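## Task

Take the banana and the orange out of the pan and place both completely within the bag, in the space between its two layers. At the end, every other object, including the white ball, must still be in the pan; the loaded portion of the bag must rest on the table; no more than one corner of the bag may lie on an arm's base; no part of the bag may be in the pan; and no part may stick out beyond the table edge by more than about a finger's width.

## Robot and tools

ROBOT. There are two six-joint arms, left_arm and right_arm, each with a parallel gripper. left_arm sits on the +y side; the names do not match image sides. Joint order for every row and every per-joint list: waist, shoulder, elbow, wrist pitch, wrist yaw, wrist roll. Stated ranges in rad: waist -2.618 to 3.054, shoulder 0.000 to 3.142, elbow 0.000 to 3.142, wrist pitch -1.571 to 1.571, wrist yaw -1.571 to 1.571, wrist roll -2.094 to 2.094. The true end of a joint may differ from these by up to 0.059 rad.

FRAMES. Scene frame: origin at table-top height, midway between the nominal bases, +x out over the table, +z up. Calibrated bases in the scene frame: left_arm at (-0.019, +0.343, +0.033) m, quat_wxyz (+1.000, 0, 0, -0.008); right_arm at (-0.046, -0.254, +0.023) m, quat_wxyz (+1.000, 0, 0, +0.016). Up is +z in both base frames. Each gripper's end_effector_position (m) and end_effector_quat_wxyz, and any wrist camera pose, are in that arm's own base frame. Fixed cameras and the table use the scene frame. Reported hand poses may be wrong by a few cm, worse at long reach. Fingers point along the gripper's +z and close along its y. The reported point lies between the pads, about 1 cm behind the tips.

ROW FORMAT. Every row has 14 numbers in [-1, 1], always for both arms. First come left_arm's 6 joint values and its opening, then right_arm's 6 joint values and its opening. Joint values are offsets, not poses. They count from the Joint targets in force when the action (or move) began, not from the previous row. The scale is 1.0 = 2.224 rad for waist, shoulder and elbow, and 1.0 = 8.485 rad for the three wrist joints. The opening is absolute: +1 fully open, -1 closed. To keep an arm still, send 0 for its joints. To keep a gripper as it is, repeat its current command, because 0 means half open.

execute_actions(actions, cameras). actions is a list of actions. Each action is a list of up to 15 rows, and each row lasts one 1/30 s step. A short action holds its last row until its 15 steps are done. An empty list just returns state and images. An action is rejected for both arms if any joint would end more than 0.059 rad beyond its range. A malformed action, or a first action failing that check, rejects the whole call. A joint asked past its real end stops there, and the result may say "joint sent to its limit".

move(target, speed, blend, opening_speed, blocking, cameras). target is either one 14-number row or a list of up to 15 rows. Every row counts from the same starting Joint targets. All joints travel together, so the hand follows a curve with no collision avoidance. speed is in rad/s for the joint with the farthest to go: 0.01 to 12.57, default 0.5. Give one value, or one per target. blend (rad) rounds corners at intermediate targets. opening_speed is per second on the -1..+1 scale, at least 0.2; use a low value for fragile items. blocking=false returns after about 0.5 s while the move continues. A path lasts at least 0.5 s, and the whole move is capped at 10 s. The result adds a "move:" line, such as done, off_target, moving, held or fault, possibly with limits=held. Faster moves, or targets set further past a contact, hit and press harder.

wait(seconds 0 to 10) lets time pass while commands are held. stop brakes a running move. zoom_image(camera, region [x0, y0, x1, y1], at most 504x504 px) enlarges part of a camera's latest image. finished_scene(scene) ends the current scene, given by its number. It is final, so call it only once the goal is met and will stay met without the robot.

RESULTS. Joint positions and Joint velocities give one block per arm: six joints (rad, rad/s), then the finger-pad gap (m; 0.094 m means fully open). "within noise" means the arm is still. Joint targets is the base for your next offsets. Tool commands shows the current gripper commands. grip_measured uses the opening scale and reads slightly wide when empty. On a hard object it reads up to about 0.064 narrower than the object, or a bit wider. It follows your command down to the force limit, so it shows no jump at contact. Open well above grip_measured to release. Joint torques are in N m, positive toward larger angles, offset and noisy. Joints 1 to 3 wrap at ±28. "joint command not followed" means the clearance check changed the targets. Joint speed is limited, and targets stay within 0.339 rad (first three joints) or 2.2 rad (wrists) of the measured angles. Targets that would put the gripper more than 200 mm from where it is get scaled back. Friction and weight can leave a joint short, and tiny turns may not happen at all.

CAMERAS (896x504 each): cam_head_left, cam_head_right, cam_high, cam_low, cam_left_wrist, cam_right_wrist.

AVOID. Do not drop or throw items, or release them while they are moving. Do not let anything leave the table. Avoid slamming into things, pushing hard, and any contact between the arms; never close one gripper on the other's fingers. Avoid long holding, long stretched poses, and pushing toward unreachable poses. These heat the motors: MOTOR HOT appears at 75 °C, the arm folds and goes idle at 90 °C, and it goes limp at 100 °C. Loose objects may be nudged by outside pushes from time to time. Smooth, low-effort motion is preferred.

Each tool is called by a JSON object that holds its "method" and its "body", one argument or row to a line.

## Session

{"method": "execute_actions", "body": {
  "actions": []
}}

{"method": "zoom_image", "body": {
  "camera": "cam_head_left",
  "region": [170, 180, 570, 380]
}}

{"method": "zoom_image", "body": {
  "camera": "cam_high",
  "region": [290, 240, 550, 420]
}}

Scene clock: 0.00 s.
left_arm: end_effector_position=(+0.3944, +0.0308, +0.0949) grip_measured=+1.000 end_effector_quat_wxyz=(+0.587, -0.050, +0.806, +0.059) | right_arm: end_effector_position=(+0.3969, +0.0123, +0.0815) grip_measured=+1.000 end_effector_quat_wxyz=(+0.550, -0.013, +0.835, -0.014)
Joint positions: left_arm=[0.018 1.567 0.361 0.893 -0.137 -0.006 0.094] | right_arm=[0.058 1.557 0.408 0.741 0.063 -0.014 0.094]
Joint velocities: within noise
Joint torques (N m): no reading
Heat: left arm: 25 °C; right arm: 28 °C.
Joint targets: left_arm=[0.018 1.563 0.365 0.889 -0.137 -0.006] | right_arm=[0.058 1.547 0.419 0.755 0.063 -0.014]
Tool commands: left_gripper/opening=+1.0 right_gripper/opening=+1.0

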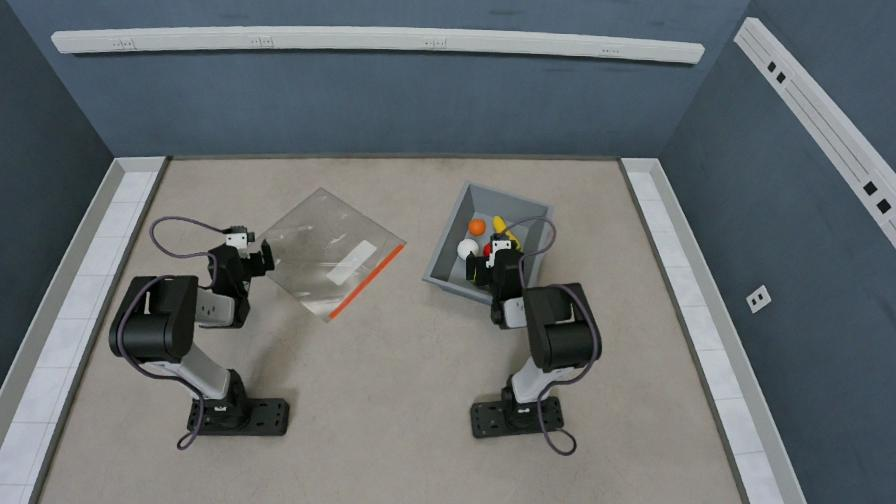

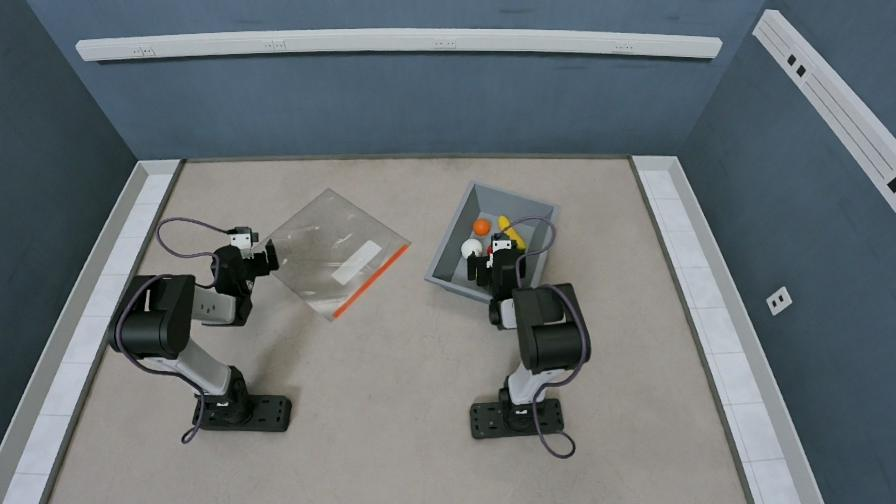

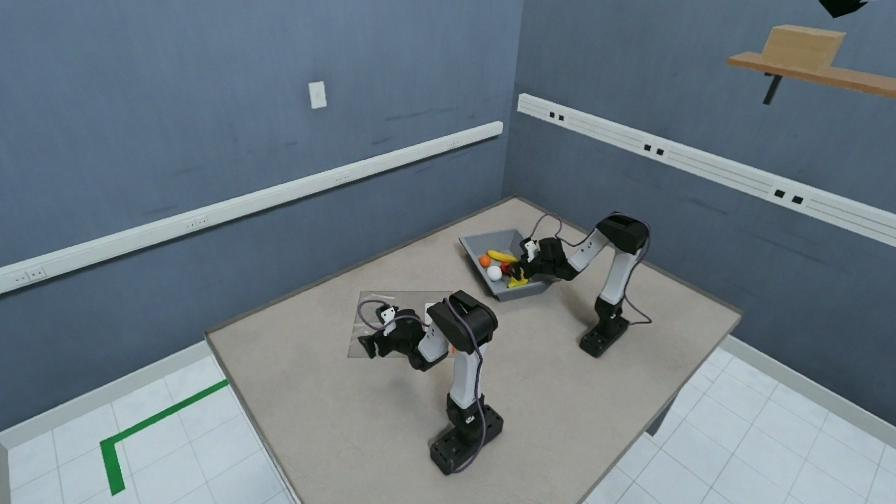

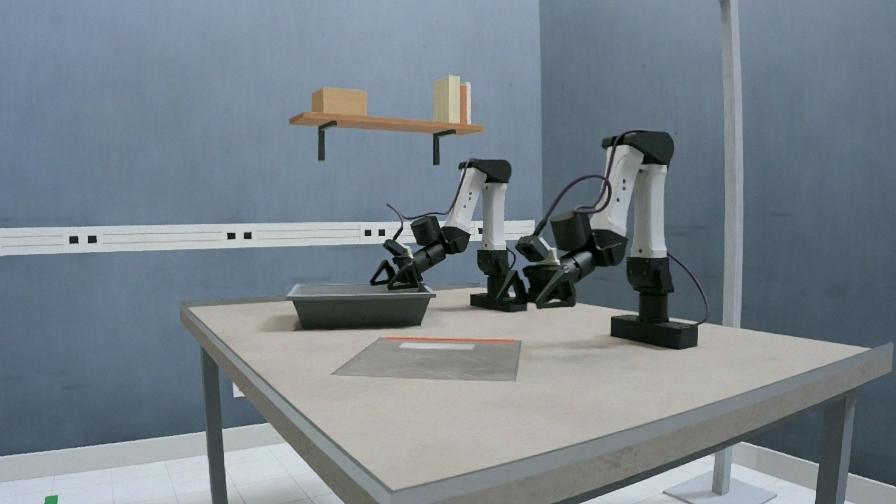

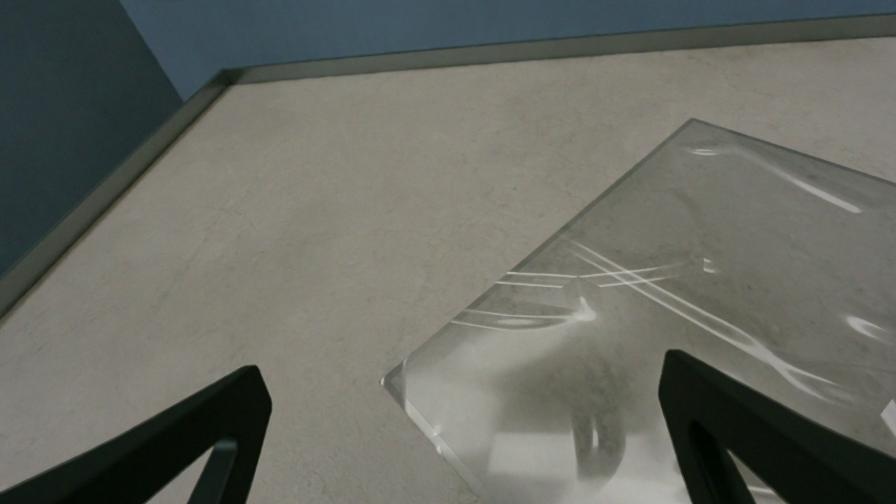

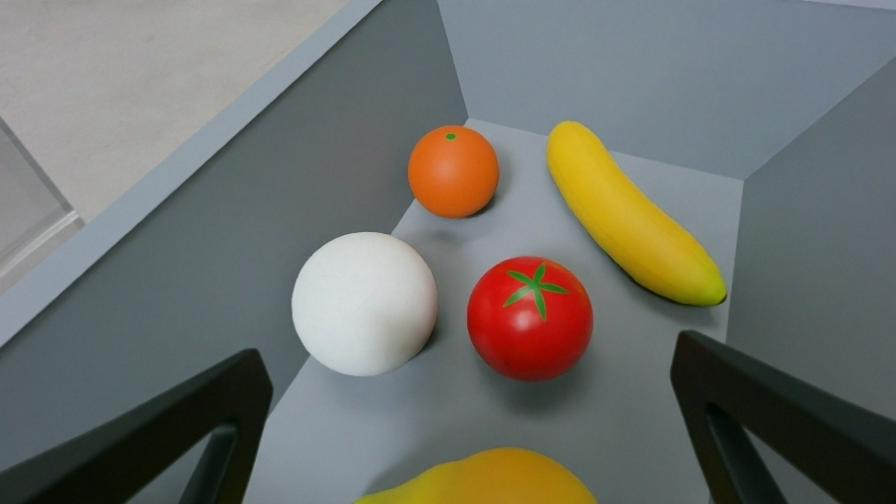

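Scaled by 1.260 from the camera's 896x504 image, which has a finer 1280x720 frame.

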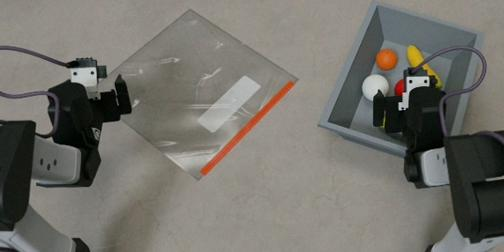

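Scaled by 1.938 from the camera's 896x504 image, which has a finer 1280x720 frame.

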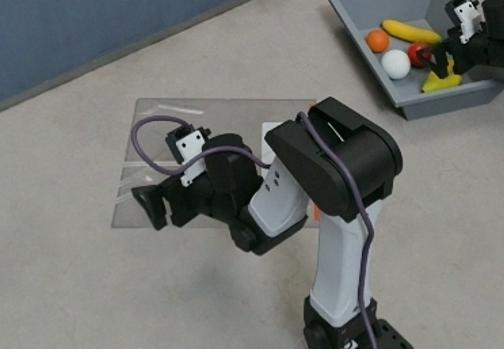

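{"method": "execute_actions", "body": {
  "actions": []
}}

Scene clock: 1.30 s.
left_arm: end_effector_position=(+0.3944, +0.0308, +0.0949) grip_measured=+1.000 end_effector_quat_wxyz=(+0.587, -0.050, +0.806, +0.059) | right_arm: end_effector_position=(+0.3969, +0.0123, +0.0815) grip_measured=+1.000 end_effector_quat_wxyz=(+0.550, -0.013, +0.835, -0.014)
Joint positions: left_arm=[0.018 1.567 0.361 0.893 -0.137 -0.006 0.094] | right_arm=[0.058 1.557 0.408 0.741 0.063 -0.014 0.094]
Joint velocities: within noise
Joint torques (N m): left_arm=[0.27 -5.49 6.41 2.35 -0.01 -0.05] | right_arm=[0.03 -6.09 6.42 2.03 -0.01 0.04]
Heat: left arm: 26 °C; right arm: 28 °C.
Joint targets: left_arm=[0.018 1.563 0.365 0.889 -0.137 -0.006] | right_arm=[0.058 1.547 0.419 0.755 0.063 -0.014]
Tool commands: left_gripper/opening=+1.0 right_gripper/opening=+1.0

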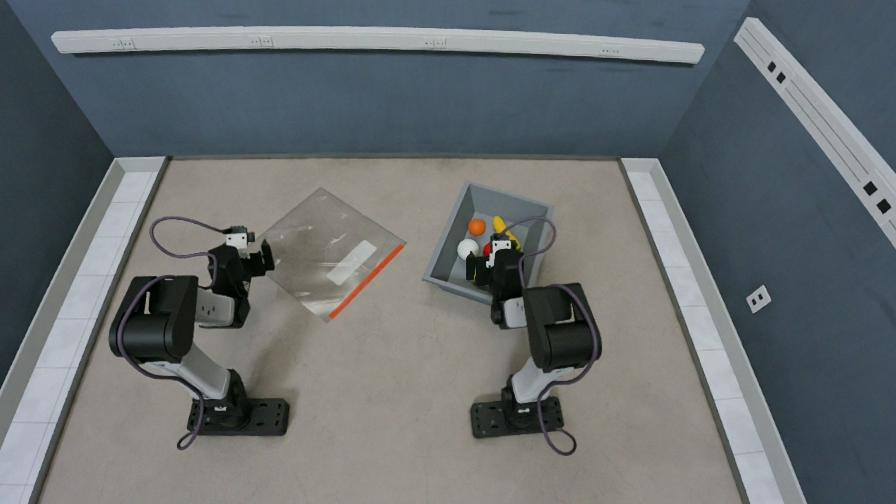

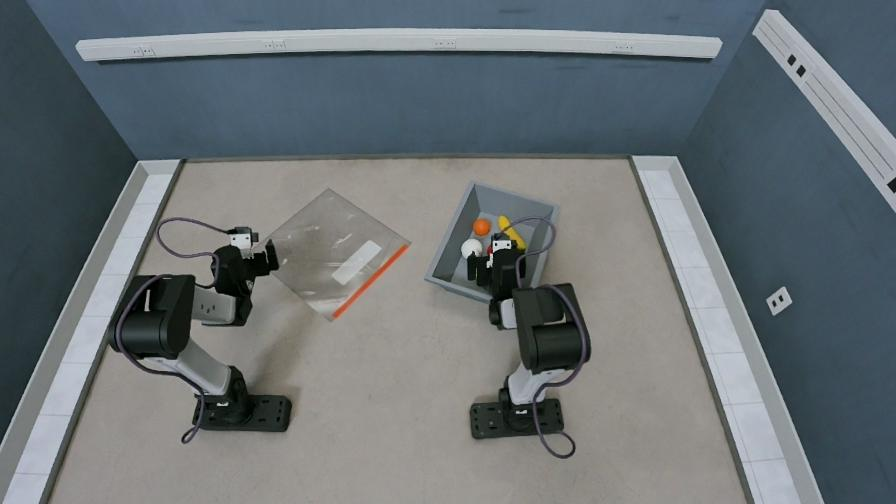

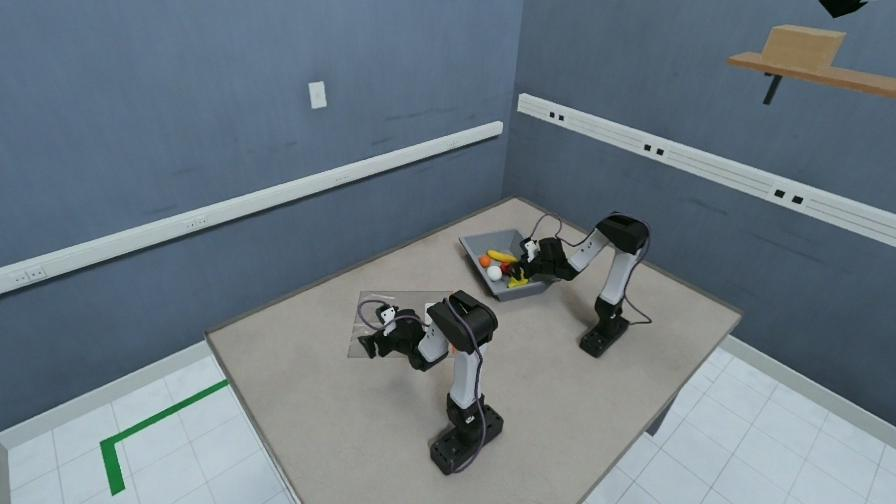

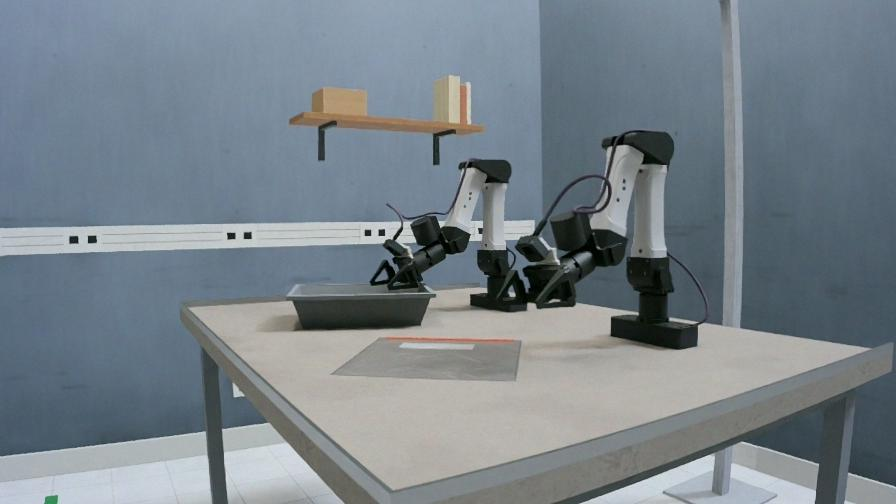

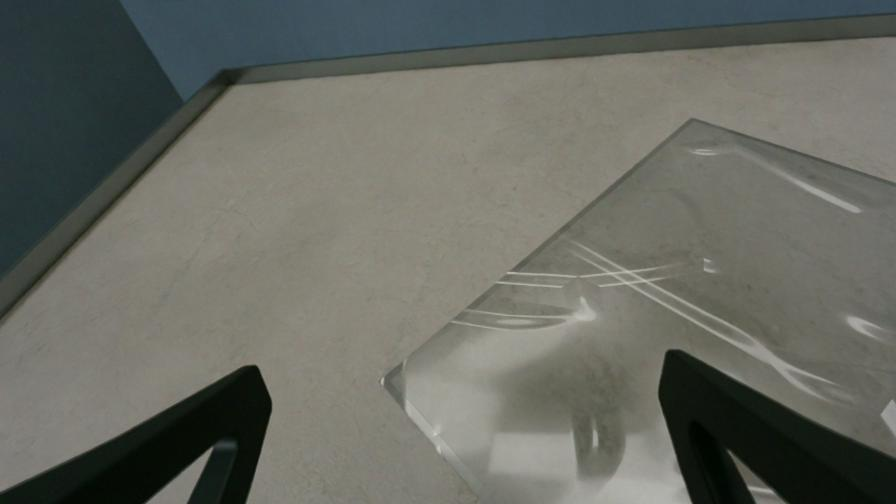

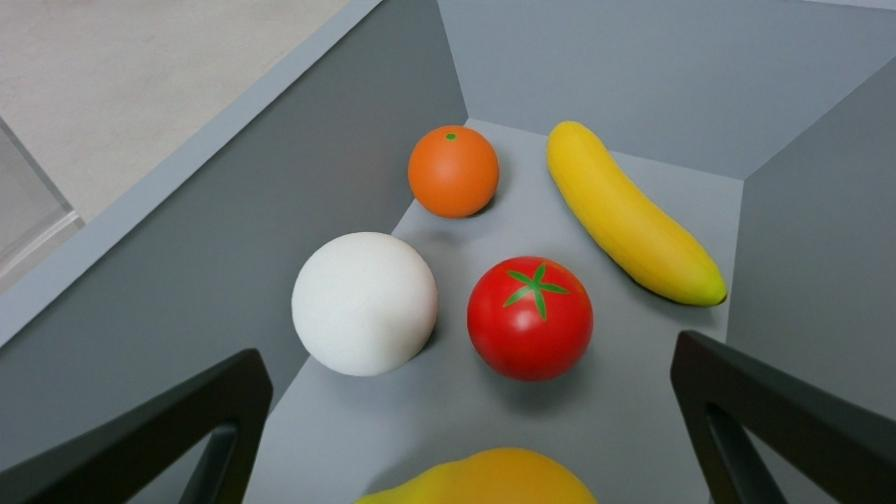

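{"method": "move", "body": {
  "target": [-0.2635,-0.298,0.3305,-0.2226,0.0161,0.0123,-0.1,-0.0036,-0.291,0.306,-0.207,-0.0074,0.0016,0.4],
  "speed": 1.0,
  "opening_speed": 1,
  "cameras": ["cam_head_left","cam_left_wrist","cam_right_wrist"]
}}

Scene clock: 4.60 s.
left_arm: end_effector_position=(+0.2189, -0.1342, +0.2475) grip_measured=-0.098 end_effector_quat_wxyz=(+0.367, +0.292, +0.880, -0.081) | right_arm: end_effector_position=(+0.2528, +0.0130, +0.2402) grip_measured=+0.401 end_effector_quat_wxyz=(+0.361, -0.029, +0.932, +0.004)
Joint positions: left_arm=[-0.561 0.899 1.083 -0.985 -0.017 0.087 0.042] | right_arm=[0.058 0.902 1.075 -1.004 0.01 -0.008 0.066]
Joint velocities: within noise
Joint torques (N m): left_arm=[-0.31 -0.98 9.48 1.76 0.17 0.06] | right_arm=[-0.73 -1.36 9.06 1.53 -0.11 0.13]
Heat: left arm: 27 °C; right arm: 29 °C.
Joint targets: left_arm=[-0.568 0.900 1.101 -1.000 0.000 0.098] | right_arm=[0.050 0.900 1.099 -1.002 0.000 -0.001]
move: done
Images, in order (width x height): cam_head_left 896x504, cam_left_wrist 896x504, cam_right_wrist 896x504.

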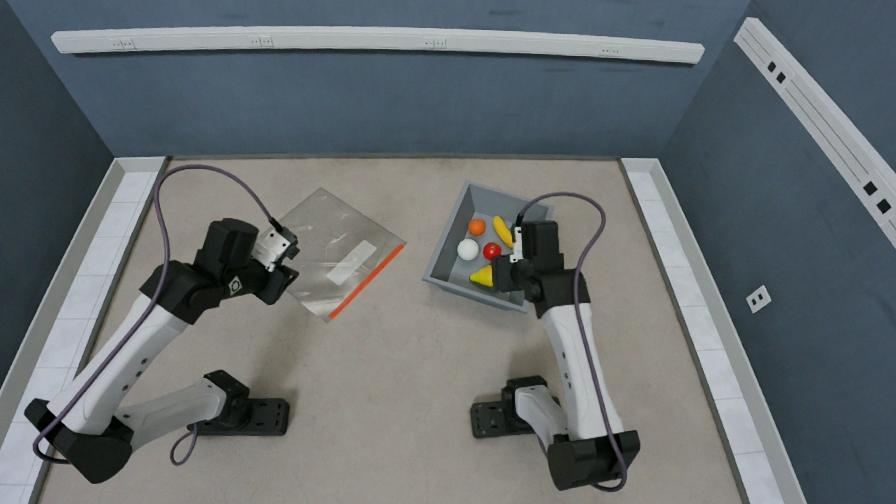

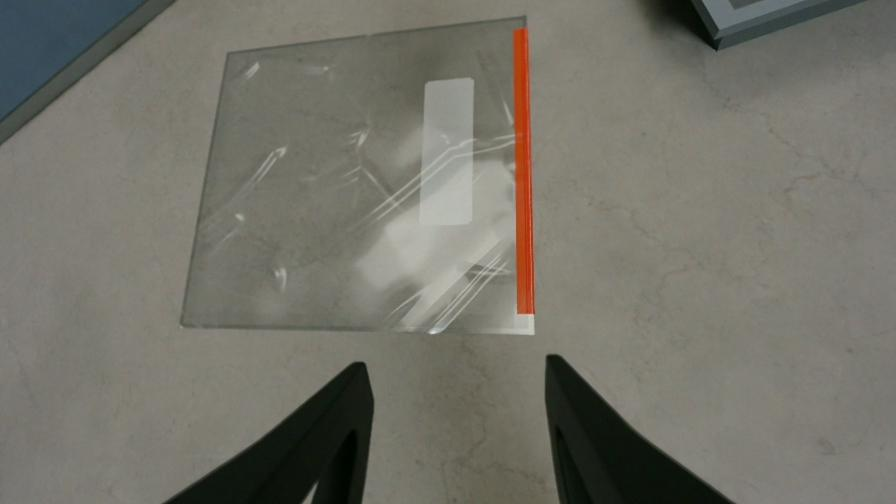

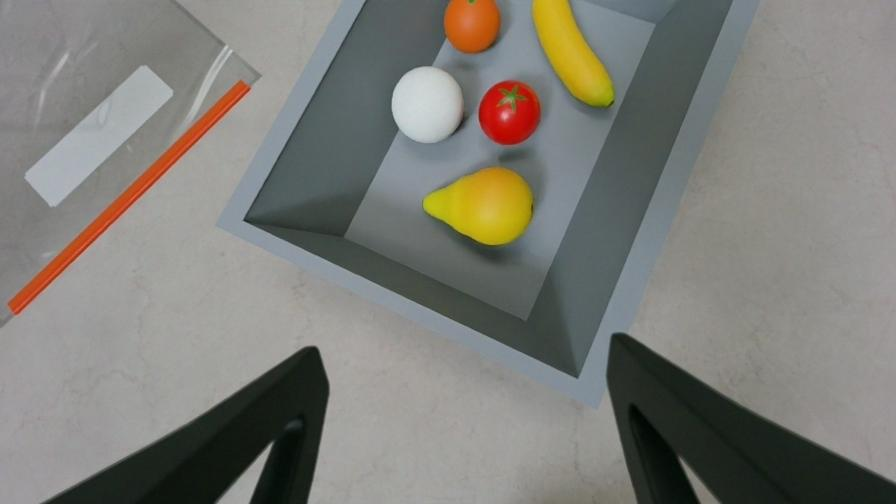

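{"method": "move", "body": {
  "target": [0,0.6066,0.415,-0.0407,0,0,-0.1,0,0,0,0,0,0,0.4],
  "speed": 0.8,
  "cameras": ["cam_head_left","cam_left_wrist"]
}}

{"method": "zoom_image", "body": {
  "camera": "cam_head_left",
  "region": [240, 150, 560, 350]
}}

Scene clock: 7.30 s.
left_arm: end_effector_position=(+0.3708, -0.2298, +0.0746) grip_measured=-0.098 end_effector_quat_wxyz=(+0.001, +0.319, +0.948, +0.008) | right_arm: end_effector_position=(+0.2527, +0.0131, +0.2401) grip_measured=+0.401 end_effector_quat_wxyz=(+0.361, -0.029, +0.932, +0.005)
Joint positions: left_arm=[-0.561 2.242 2.004 -1.333 -0.017 0.087 0.042] | right_arm=[0.058 0.902 1.075 -1.005 0.009 -0.008 0.066]
Joint velocities: within noise
Joint torques (N m): left_arm=[-0.31 -11.32 8.99 0.24 0.16 0.05] | right_arm=[-0.75 -1.35 9.03 1.56 -0.11 0.12]
Heat: left arm: 27 °C; right arm: 29 °C.
Joint targets: left_arm=[-0.568 2.249 2.024 -1.345 -0.001 0.098] | right_arm=[0.050 0.900 1.099 -1.002 0.000 -0.001]
move: done
Images, in order (width x height): cam_head_left 896x504, cam_left_wrist 896x504.

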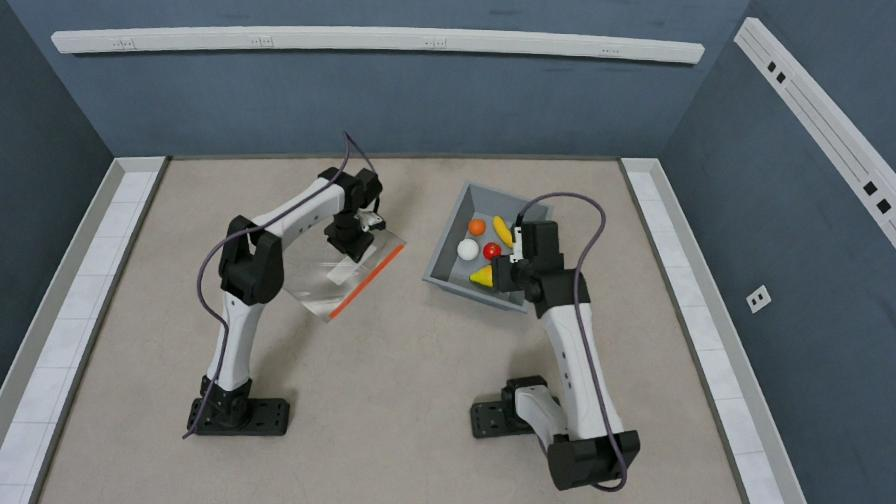

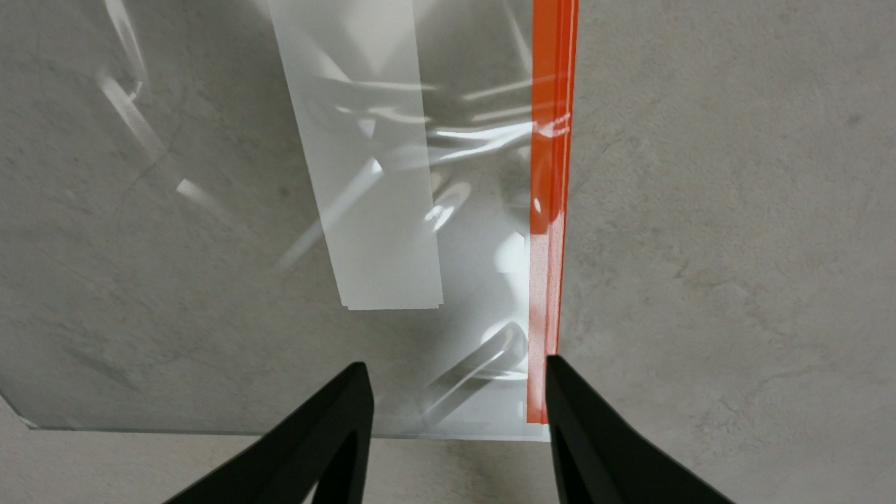

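Scaled by 1.575 from the camera's 896x504 image, which has a finer 1280x720 frame.

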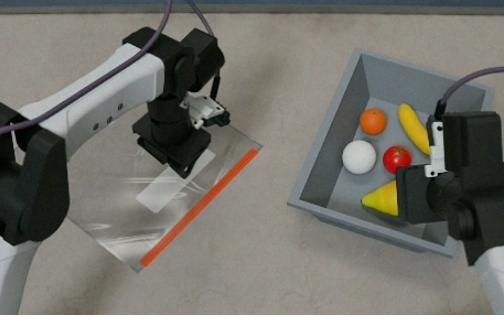

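{"method": "move", "body": {
  "target": [-0.0135,0.0198,-0.1079,0.03335,0,0,-0.1,0,0,0,0,0,0,0.4],
  "speed": 0.3,
  "cameras": ["cam_left_wrist"]
}}

Scene clock: 9.47 s.
left_arm: end_effector_position=(+0.3663, -0.2425, +0.0077) grip_measured=-0.098 end_effector_quat_wxyz=(+0.008, +0.333, +0.943, +0.006) | right_arm: end_effector_position=(+0.2527, +0.0131, +0.2401) grip_measured=+0.401 end_effector_quat_wxyz=(+0.361, -0.029, +0.932, +0.005)
Joint positions: left_arm=[-0.591 2.276 1.792 -1.073 -0.016 0.087 0.042] | right_arm=[0.058 0.902 1.075 -1.005 0.009 -0.008 0.066]
Joint velocities: within noise
Joint torques (N m): left_arm=[-0.31 -10.62 6.02 0.55 0.16 0.06] | right_arm=[-0.73 -1.35 9.06 1.56 -0.11 0.12]
Heat: left arm: 27 °C; right arm: 29 °C.
Joint targets: left_arm=[-0.598 2.293 1.784 -1.062 0.000 0.098] | right_arm=[0.050 0.900 1.099 -1.002 0.000 -0.001]
move: done
Images, in order (width x height): cam_left_wrist 896x504.

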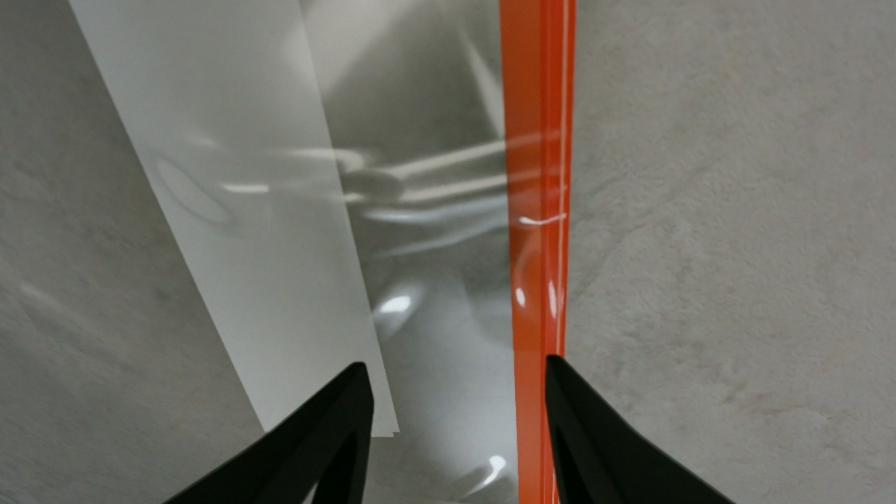

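{"method": "move", "body": {
  "target": [0,0.0112,-0.018,0.00754,0,0,-0.1,0,0,0,0,0,0,0.4],
  "speed": 0.1,
  "cameras": ["cam_left_wrist"]
}}

Scene clock: 11.00 s.
left_arm: end_effector_position=(+0.3671, -0.2430, -0.0108) grip_measured=-0.098 end_effector_quat_wxyz=(+0.010, +0.333, +0.943, +0.006) | right_arm: end_effector_position=(+0.2527, +0.0131, +0.2401) grip_measured=+0.401 end_effector_quat_wxyz=(+0.361, -0.029, +0.932, +0.005)
Joint positions: left_arm=[-0.591 2.298 1.753 -1.009 -0.016 0.087 0.042] | right_arm=[0.058 0.902 1.075 -1.005 0.009 -0.008 0.066]
Joint velocities: within noise
Joint torques (N m): left_arm=[-0.29 -10.4 5.79 0.57 0.14 0.06] | right_arm=[-0.75 -1.35 9.07 1.56 -0.11 0.12]
Heat: left arm: 27 °C; right arm: 29 °C.
Joint targets: left_arm=[-0.598 2.319 1.744 -0.998 0.000 0.098] | right_arm=[0.050 0.900 1.099 -1.002 0.000 -0.001]
move: done
Images, in order (width x height): cam_left_wrist 896x504.

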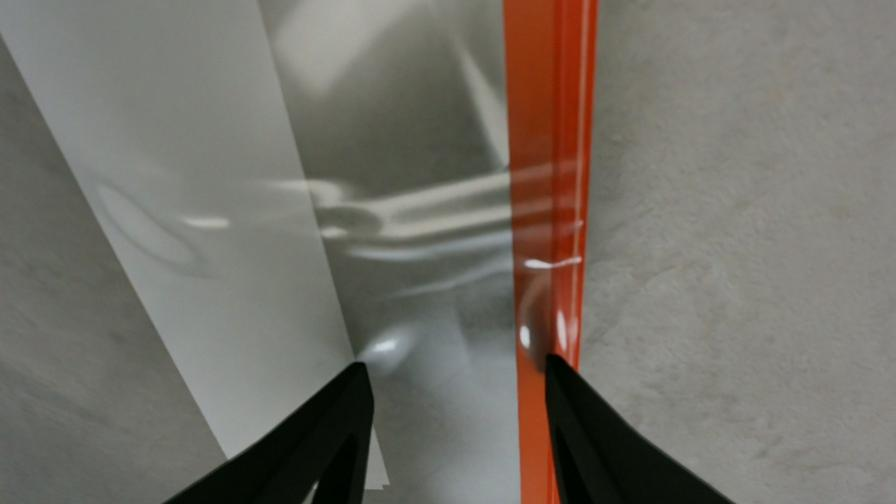

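{"method": "move", "body": {
  "target": [0,0.0070,-0.0108,0.0046,0,0,-0.1,0,0,0,0,0,0,0.4],
  "speed": 0.1,
  "cameras": ["cam_left_wrist"]
}}

Scene clock: 12.00 s.
left_arm: end_effector_position=(+0.3669, -0.2440, -0.0155) grip_measured=-0.098 end_effector_quat_wxyz=(+0.011, +0.333, +0.943, +0.003) | right_arm: end_effector_position=(+0.2527, +0.0131, +0.2401) grip_measured=+0.401 end_effector_quat_wxyz=(+0.361, -0.029, +0.932, +0.005)
Joint positions: left_arm=[-0.591 2.302 1.741 -0.989 -0.011 0.089 0.042] | right_arm=[0.058 0.902 1.075 -1.005 0.009 -0.008 0.066]
Joint velocities: within noise
Joint torques (N m): left_arm=[-0.29 -9.5 4.7 0.79 0.11 0.03] | right_arm=[-0.76 -1.33 9.06 1.56 -0.11 0.12]
Heat: left arm: 27 °C; right arm: 29 °C.
Joint targets: left_arm=[-0.598 2.334 1.720 -0.959 0.000 0.098] | right_arm=[0.050 0.900 1.099 -1.002 0.000 -0.001]
move: done
Images, in order (width x height): cam_left_wrist 896x504.

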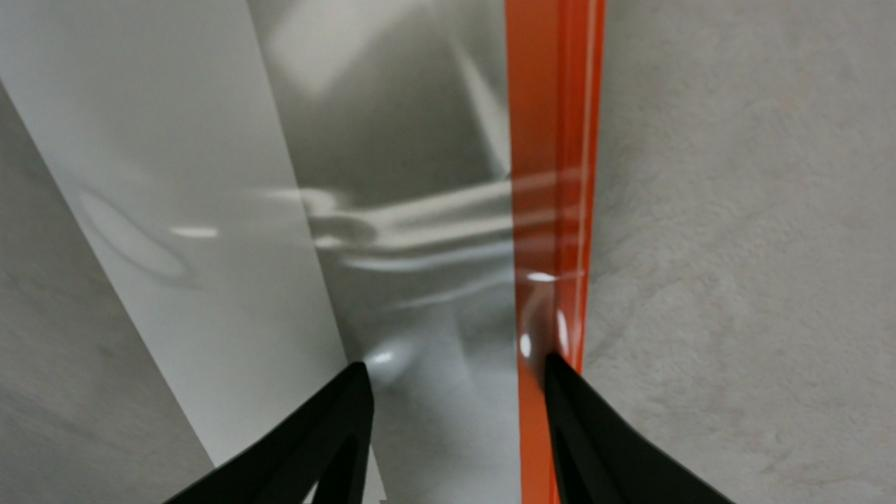

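{"method": "move", "body": {
  "target": [0,0,0,0,0,0,-0.95,0,0,0,0,0,0,0.4],
  "opening_speed": 0.4,
  "cameras": ["cam_left_wrist","cam_low"]
}}

Scene clock: 14.50 s.
left_arm: end_effector_position=(+0.3658, -0.2493, -0.0158) grip_measured=-0.948 end_effector_quat_wxyz=(+0.013, +0.336, +0.942, -0.006) | right_arm: end_effector_position=(+0.2527, +0.0131, +0.2401) grip_measured=+0.401 end_effector_quat_wxyz=(+0.361, -0.029, +0.932, +0.005)
Joint positions: left_arm=[-0.596 2.302 1.74 -0.979 0.006 0.089 0.002] | right_arm=[0.058 0.902 1.075 -1.005 0.009 -0.008 0.066]
Joint velocities: within noise
Joint torques (N m): left_arm=[0.09 -9.55 4.81 0.69 -0.04 0.05] | right_arm=[-0.73 -1.36 9.06 1.56 -0.11 0.12]
Heat: left arm: 27 °C; right arm: 29 °C.
Joint targets: left_arm=[-0.598 2.334 1.720 -0.959 0.000 0.098] | right_arm=[0.050 0.900 1.099 -1.002 0.000 -0.001]
move: done
Images, in order (width x height): cam_low 896x504, cam_left_wrist 896x504.

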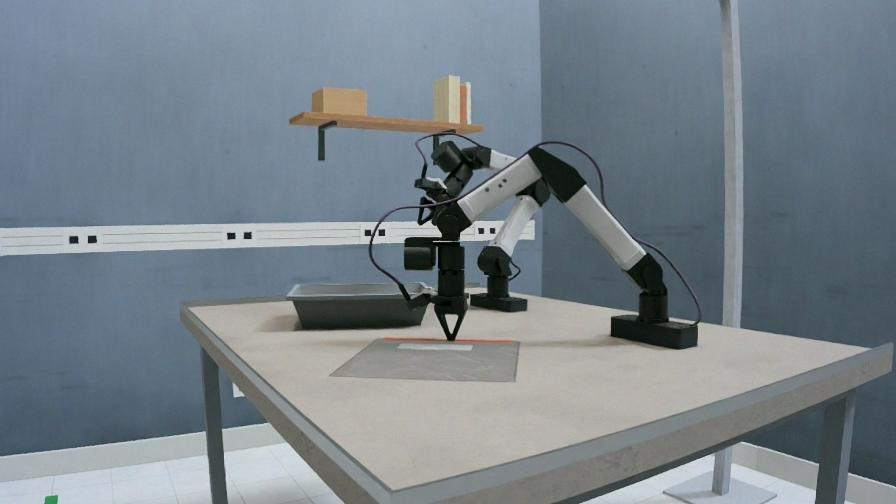

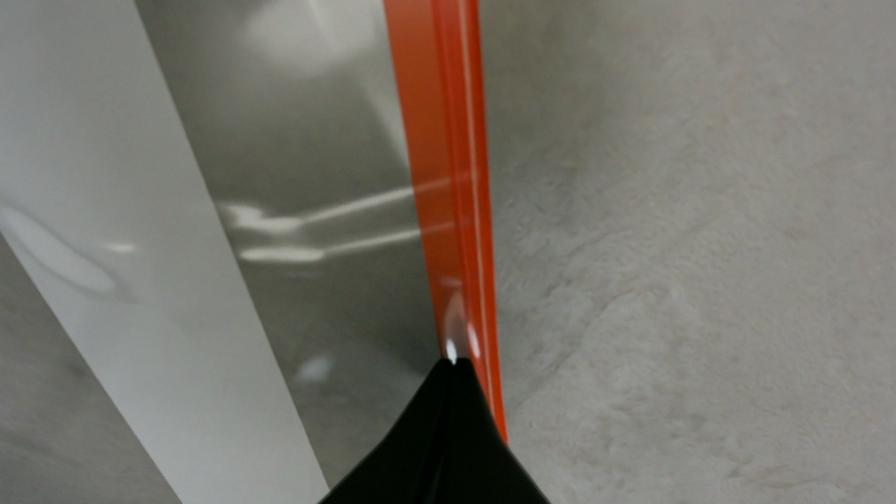

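{"method": "move", "body": {
  "target": [0,0,0,0,0,0,-1,0,0,0,0,0,0,0.4],
  "opening_speed": 0.4,
  "cameras": []
}}

{"method": "move", "body": {
  "target": [0,-0.0155,0.0288,-0.0121,0,0,-1,0,0,0,0,0,0,0.4],
  "speed": 0.1,
  "cameras": ["cam_left_wrist","cam_low"]
}}

{"method": "zoom_image", "body": {
  "camera": "cam_low",
  "region": [320, 290, 540, 400]
}}

Scene clock: 15.27 s.
left_arm: end_effector_position=(+0.3658, -0.2493, -0.0158) grip_measured=-0.985 end_effector_quat_wxyz=(+0.013, +0.336, +0.942, -0.006) | right_arm: end_effector_position=(+0.2527, +0.0131, +0.2401) grip_measured=+0.401 end_effector_quat_wxyz=(+0.361, -0.029, +0.932, +0.005)
Joint positions: left_arm=[-0.596 2.302 1.74 -0.979 0.006 0.089 0.001] | right_arm=[0.058 0.902 1.075 -1.005 0.009 -0.008 0.066]
Joint velocities: within noise
Joint torques (N m): left_arm=[0.1 -9.55 4.82 0.69 -0.03 0.04] | right_arm=[-0.76 -1.33 9.05 1.56 -0.11 0.12]
Heat: left arm: 27 °C; right arm: 29 °C.
Joint targets: left_arm=[-0.598 2.334 1.720 -0.959 0.000 0.098] | right_arm=[0.050 0.900 1.099 -1.002 0.000 -0.001]
move: done
No camera images: "cameras" was empty.

Scene clock: 16.83 s.
left_arm: end_effector_position=(+0.3579, -0.2440, -0.0100) grip_measured=-0.985 end_effector_quat_wxyz=(-0.009, +0.336, +0.942, +0.000) | right_arm: end_effector_position=(+0.2527, +0.0131, +0.2401) grip_measured=+0.401 end_effector_quat_wxyz=(+0.361, -0.029, +0.932, +0.005)
Joint positions: left_arm=[-0.596 2.302 1.764 -1.05 0.006 0.089 0.001] | right_arm=[0.058 0.902 1.075 -1.005 0.009 -0.008 0.066]
Joint velocities: within noise
Joint torques (N m): left_arm=[0.09 -12.22 8.65 0.23 -0.03 0.05] | right_arm=[-0.75 -1.36 9.05 1.56 -0.11 0.12]
Heat: left arm: 28 °C; right arm: 29 °C.
Joint targets: left_arm=[-0.598 2.300 1.784 -1.062 0.000 0.098] | right_arm=[0.050 0.900 1.099 -1.002 0.000 -0.001]
move: done
Images, in order (width x height): cam_low 896x504, cam_left_wrist 896x504.

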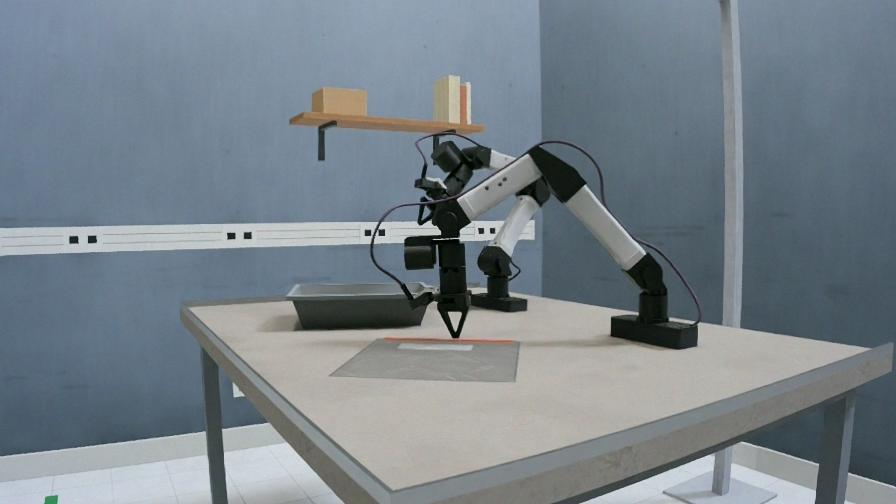

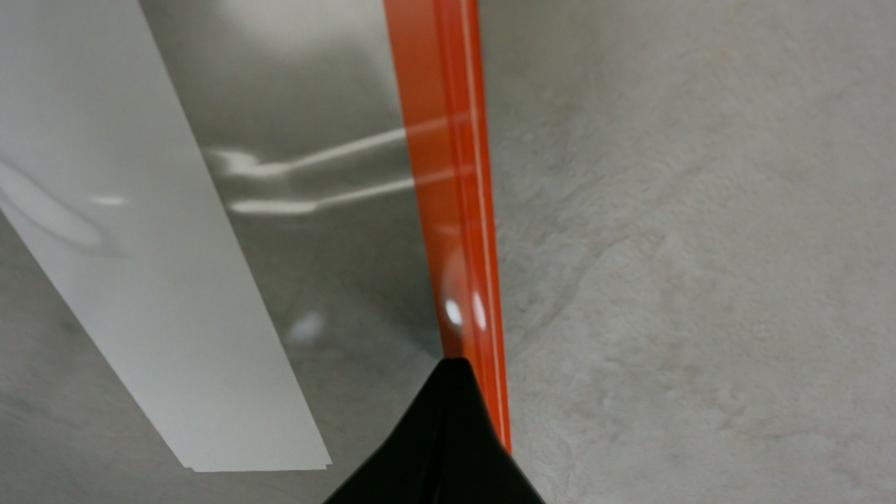

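Scaled by 2.291 from the camera's 896x504 image, which has a finer 1280x720 frame.

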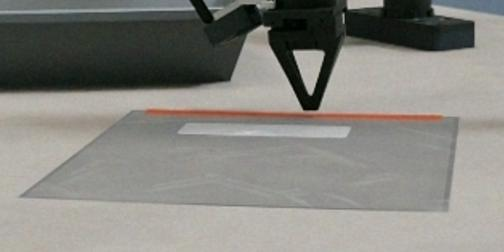

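{"method": "move", "body": {
  "target": [0,0,0,0,0,0,-0.1,0,0,0,0,0,0,0.4],
  "opening_speed": 1,
  "cameras": ["cam_left_wrist"]
}}

Scene clock: 18.23 s.
left_arm: end_effector_position=(+0.3578, -0.2439, -0.0100) grip_measured=-0.102 end_effector_quat_wxyz=(-0.010, +0.336, +0.942, +0.000) | right_arm: end_effector_position=(+0.2527, +0.0131, +0.2401) grip_measured=+0.401 end_effector_quat_wxyz=(+0.361, -0.029, +0.932, +0.005)
Joint positions: left_arm=[-0.596 2.302 1.764 -1.051 0.006 0.089 0.042] | right_arm=[0.058 0.902 1.075 -1.005 0.009 -0.008 0.066]
Joint velocities: within noise
Joint torques (N m): left_arm=[0.1 -12.18 8.64 0.23 -0.04 0.04] | right_arm=[-0.73 -1.36 9.03 1.56 -0.11 0.12]
Heat: left arm: 29 °C; right arm: 29 °C.
Joint targets: left_arm=[-0.598 2.300 1.784 -1.062 0.000 0.098] | right_arm=[0.050 0.900 1.099 -1.002 0.000 -0.001]
move: done
Images, in order (width x height): cam_left_wrist 896x504.

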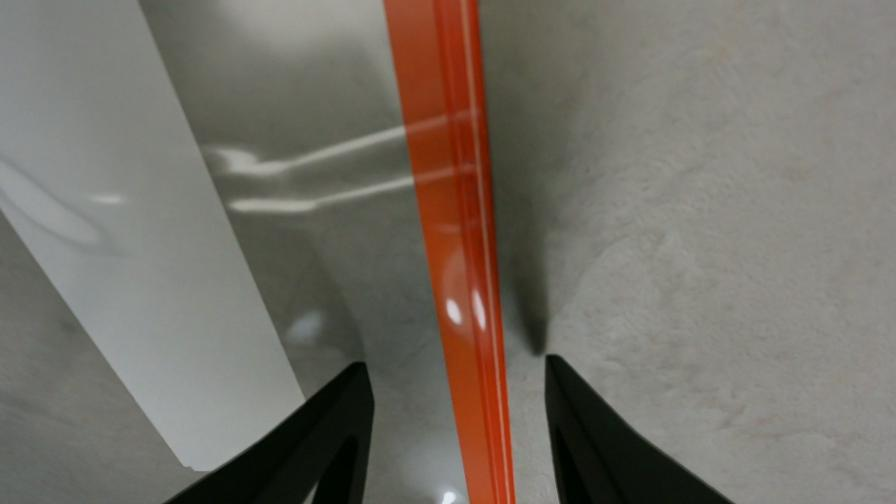

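{"method": "move", "body": {
  "target": [0.0157,0,0,0,0,-0.0139,-0.1,0,0,0,0,0,0,0.4],
  "speed": 0.1,
  "cameras": ["cam_left_wrist"]
}}

Scene clock: 20.27 s.
left_arm: end_effector_position=(+0.3641, -0.2342, -0.0100) grip_measured=-0.102 end_effector_quat_wxyz=(-0.010, +0.277, +0.961, +0.000) | right_arm: end_effector_position=(+0.2527, +0.0131, +0.2401) grip_measured=+0.401 end_effector_quat_wxyz=(+0.361, -0.029, +0.932, +0.005)
Joint positions: left_arm=[-0.569 2.302 1.764 -1.051 0.006 -0.008 0.042] | right_arm=[0.058 0.902 1.075 -1.005 0.009 -0.008 0.066]
Joint velocities: within noise
Joint torques (N m): left_arm=[0.72 -12.18 8.61 0.22 -0.04 -0.16] | right_arm=[-0.76 -1.36 9.05 1.56 -0.11 0.12]
Heat: left arm: 30 °C; right arm: 29 °C.
Joint targets: left_arm=[-0.563 2.300 1.784 -1.062 0.000 -0.020] | right_arm=[0.050 0.900 1.099 -1.002 0.000 -0.001]
move: done
Images, in order (width x height): cam_left_wrist 896x504.

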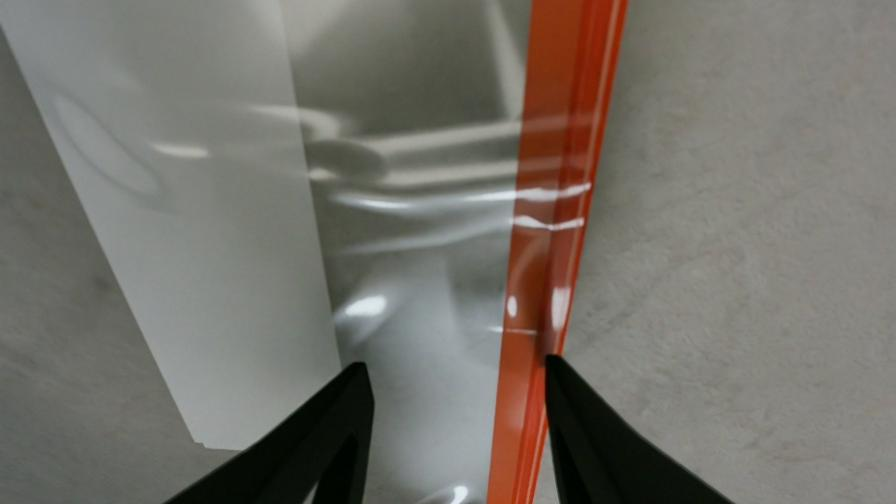

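{"method": "move", "body": {
  "target": [
    [0.0045,0,0,0,0,0.007,-0.1,0,0,0,0,0,0,0.4],
    [0.0045,0.0234,-0.0414,0.0179,0,0.007,-0.1,0,0,0,0,0,0,0.4]
  ],
  "speed": 0.08,
  "cameras": ["cam_left_wrist"]
}}

Scene clock: 23.40 s.
left_arm: end_effector_position=(+0.3721, -0.2344, -0.0175) grip_measured=-0.102 end_effector_quat_wxyz=(+0.009, +0.291, +0.957, -0.006) | right_arm: end_effector_position=(+0.2527, +0.0131, +0.2401) grip_measured=+0.401 end_effector_quat_wxyz=(+0.361, -0.029, +0.932, +0.005)
Joint positions: left_arm=[-0.559 2.301 1.73 -0.979 0.007 0.031 0.042] | right_arm=[0.058 0.902 1.075 -1.005 0.009 -0.008 0.066]
Joint velocities: within noise
Joint torques (N m): left_arm=[0.72 -8.06 2.97 1.24 -0.05 0.03] | right_arm=[-0.75 -1.35 9.03 1.56 -0.11 0.12]
Heat: left arm: 31 °C; right arm: 29 °C.
Joint targets: left_arm=[-0.553 2.352 1.692 -0.910 0.000 0.039] | right_arm=[0.050 0.900 1.099 -1.002 0.000 -0.001]
move: off_target (left_arm); left_arm: the wrist pitch is farthest, 0.069 rad from its target
Images, in order (width x height): cam_left_wrist 896x504.

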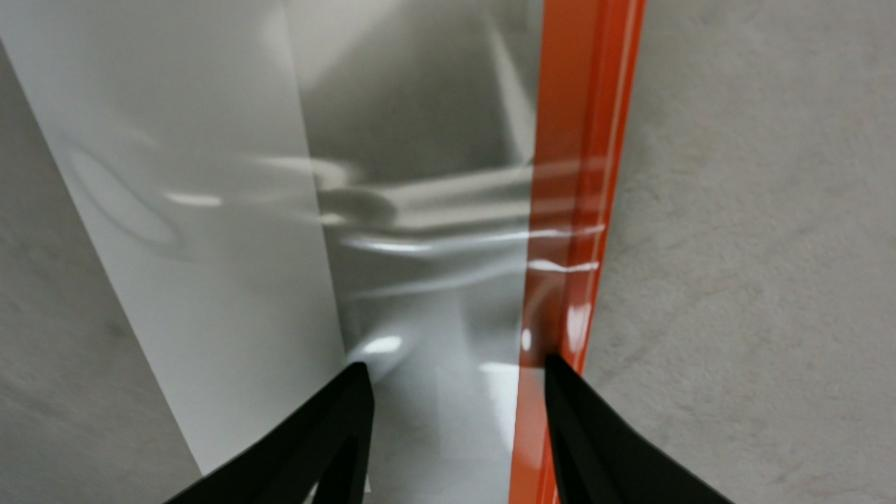

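Pressing. Close slowly.

{"method": "move", "body": {
  "target": [0,0,0,0,0,0,-0.95,0,0,0,0,0,0,0.4],
  "opening_speed": 0.4,
  "cameras": ["cam_left_wrist"]
}}

Scene clock: 25.87 s.
left_arm: end_effector_position=(+0.3759, -0.2378, -0.0174) grip_measured=-0.945 end_effector_quat_wxyz=(+0.018, +0.291, +0.956, -0.011) | right_arm: end_effector_position=(+0.2527, +0.0131, +0.2401) grip_measured=+0.401 end_effector_quat_wxyz=(+0.361, -0.029, +0.932, +0.005)
Joint positions: left_arm=[-0.559 2.301 1.73 -0.959 0.012 0.031 0.003] | right_arm=[0.058 0.902 1.075 -1.005 0.009 -0.008 0.066]
Joint velocities: within noise
Joint torques (N m): left_arm=[0.72 -8.12 2.97 1.05 -0.1 0.04] | right_arm=[-0.77 -1.36 9.07 1.56 -0.11 0.12]
Heat: left arm: 31 °C; right arm: 29 °C.
Joint targets: left_arm=[-0.553 2.352 1.692 -0.910 0.000 0.039] | right_arm=[0.050 0.900 1.099 -1.002 0.000 -0.001]
move: off_target (left_arm); left_arm: the shoulder is farthest, 0.051 rad from its target
Images, in order (width x height): cam_left_wrist 896x504.

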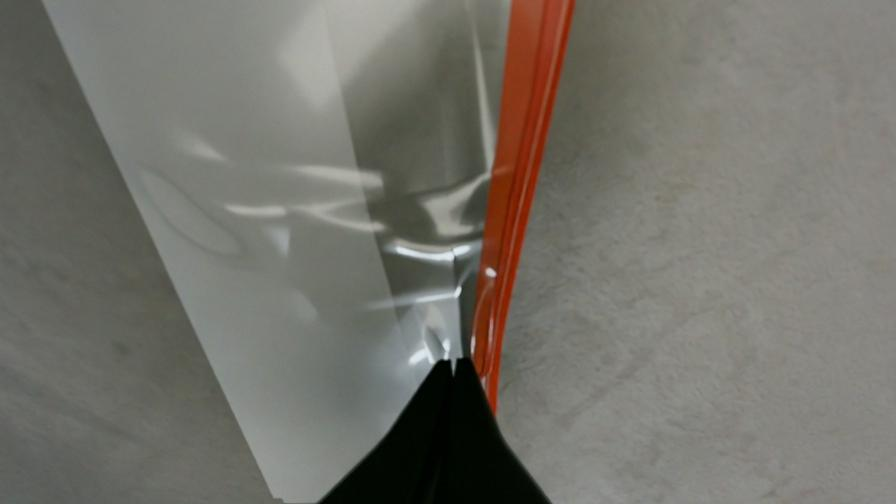

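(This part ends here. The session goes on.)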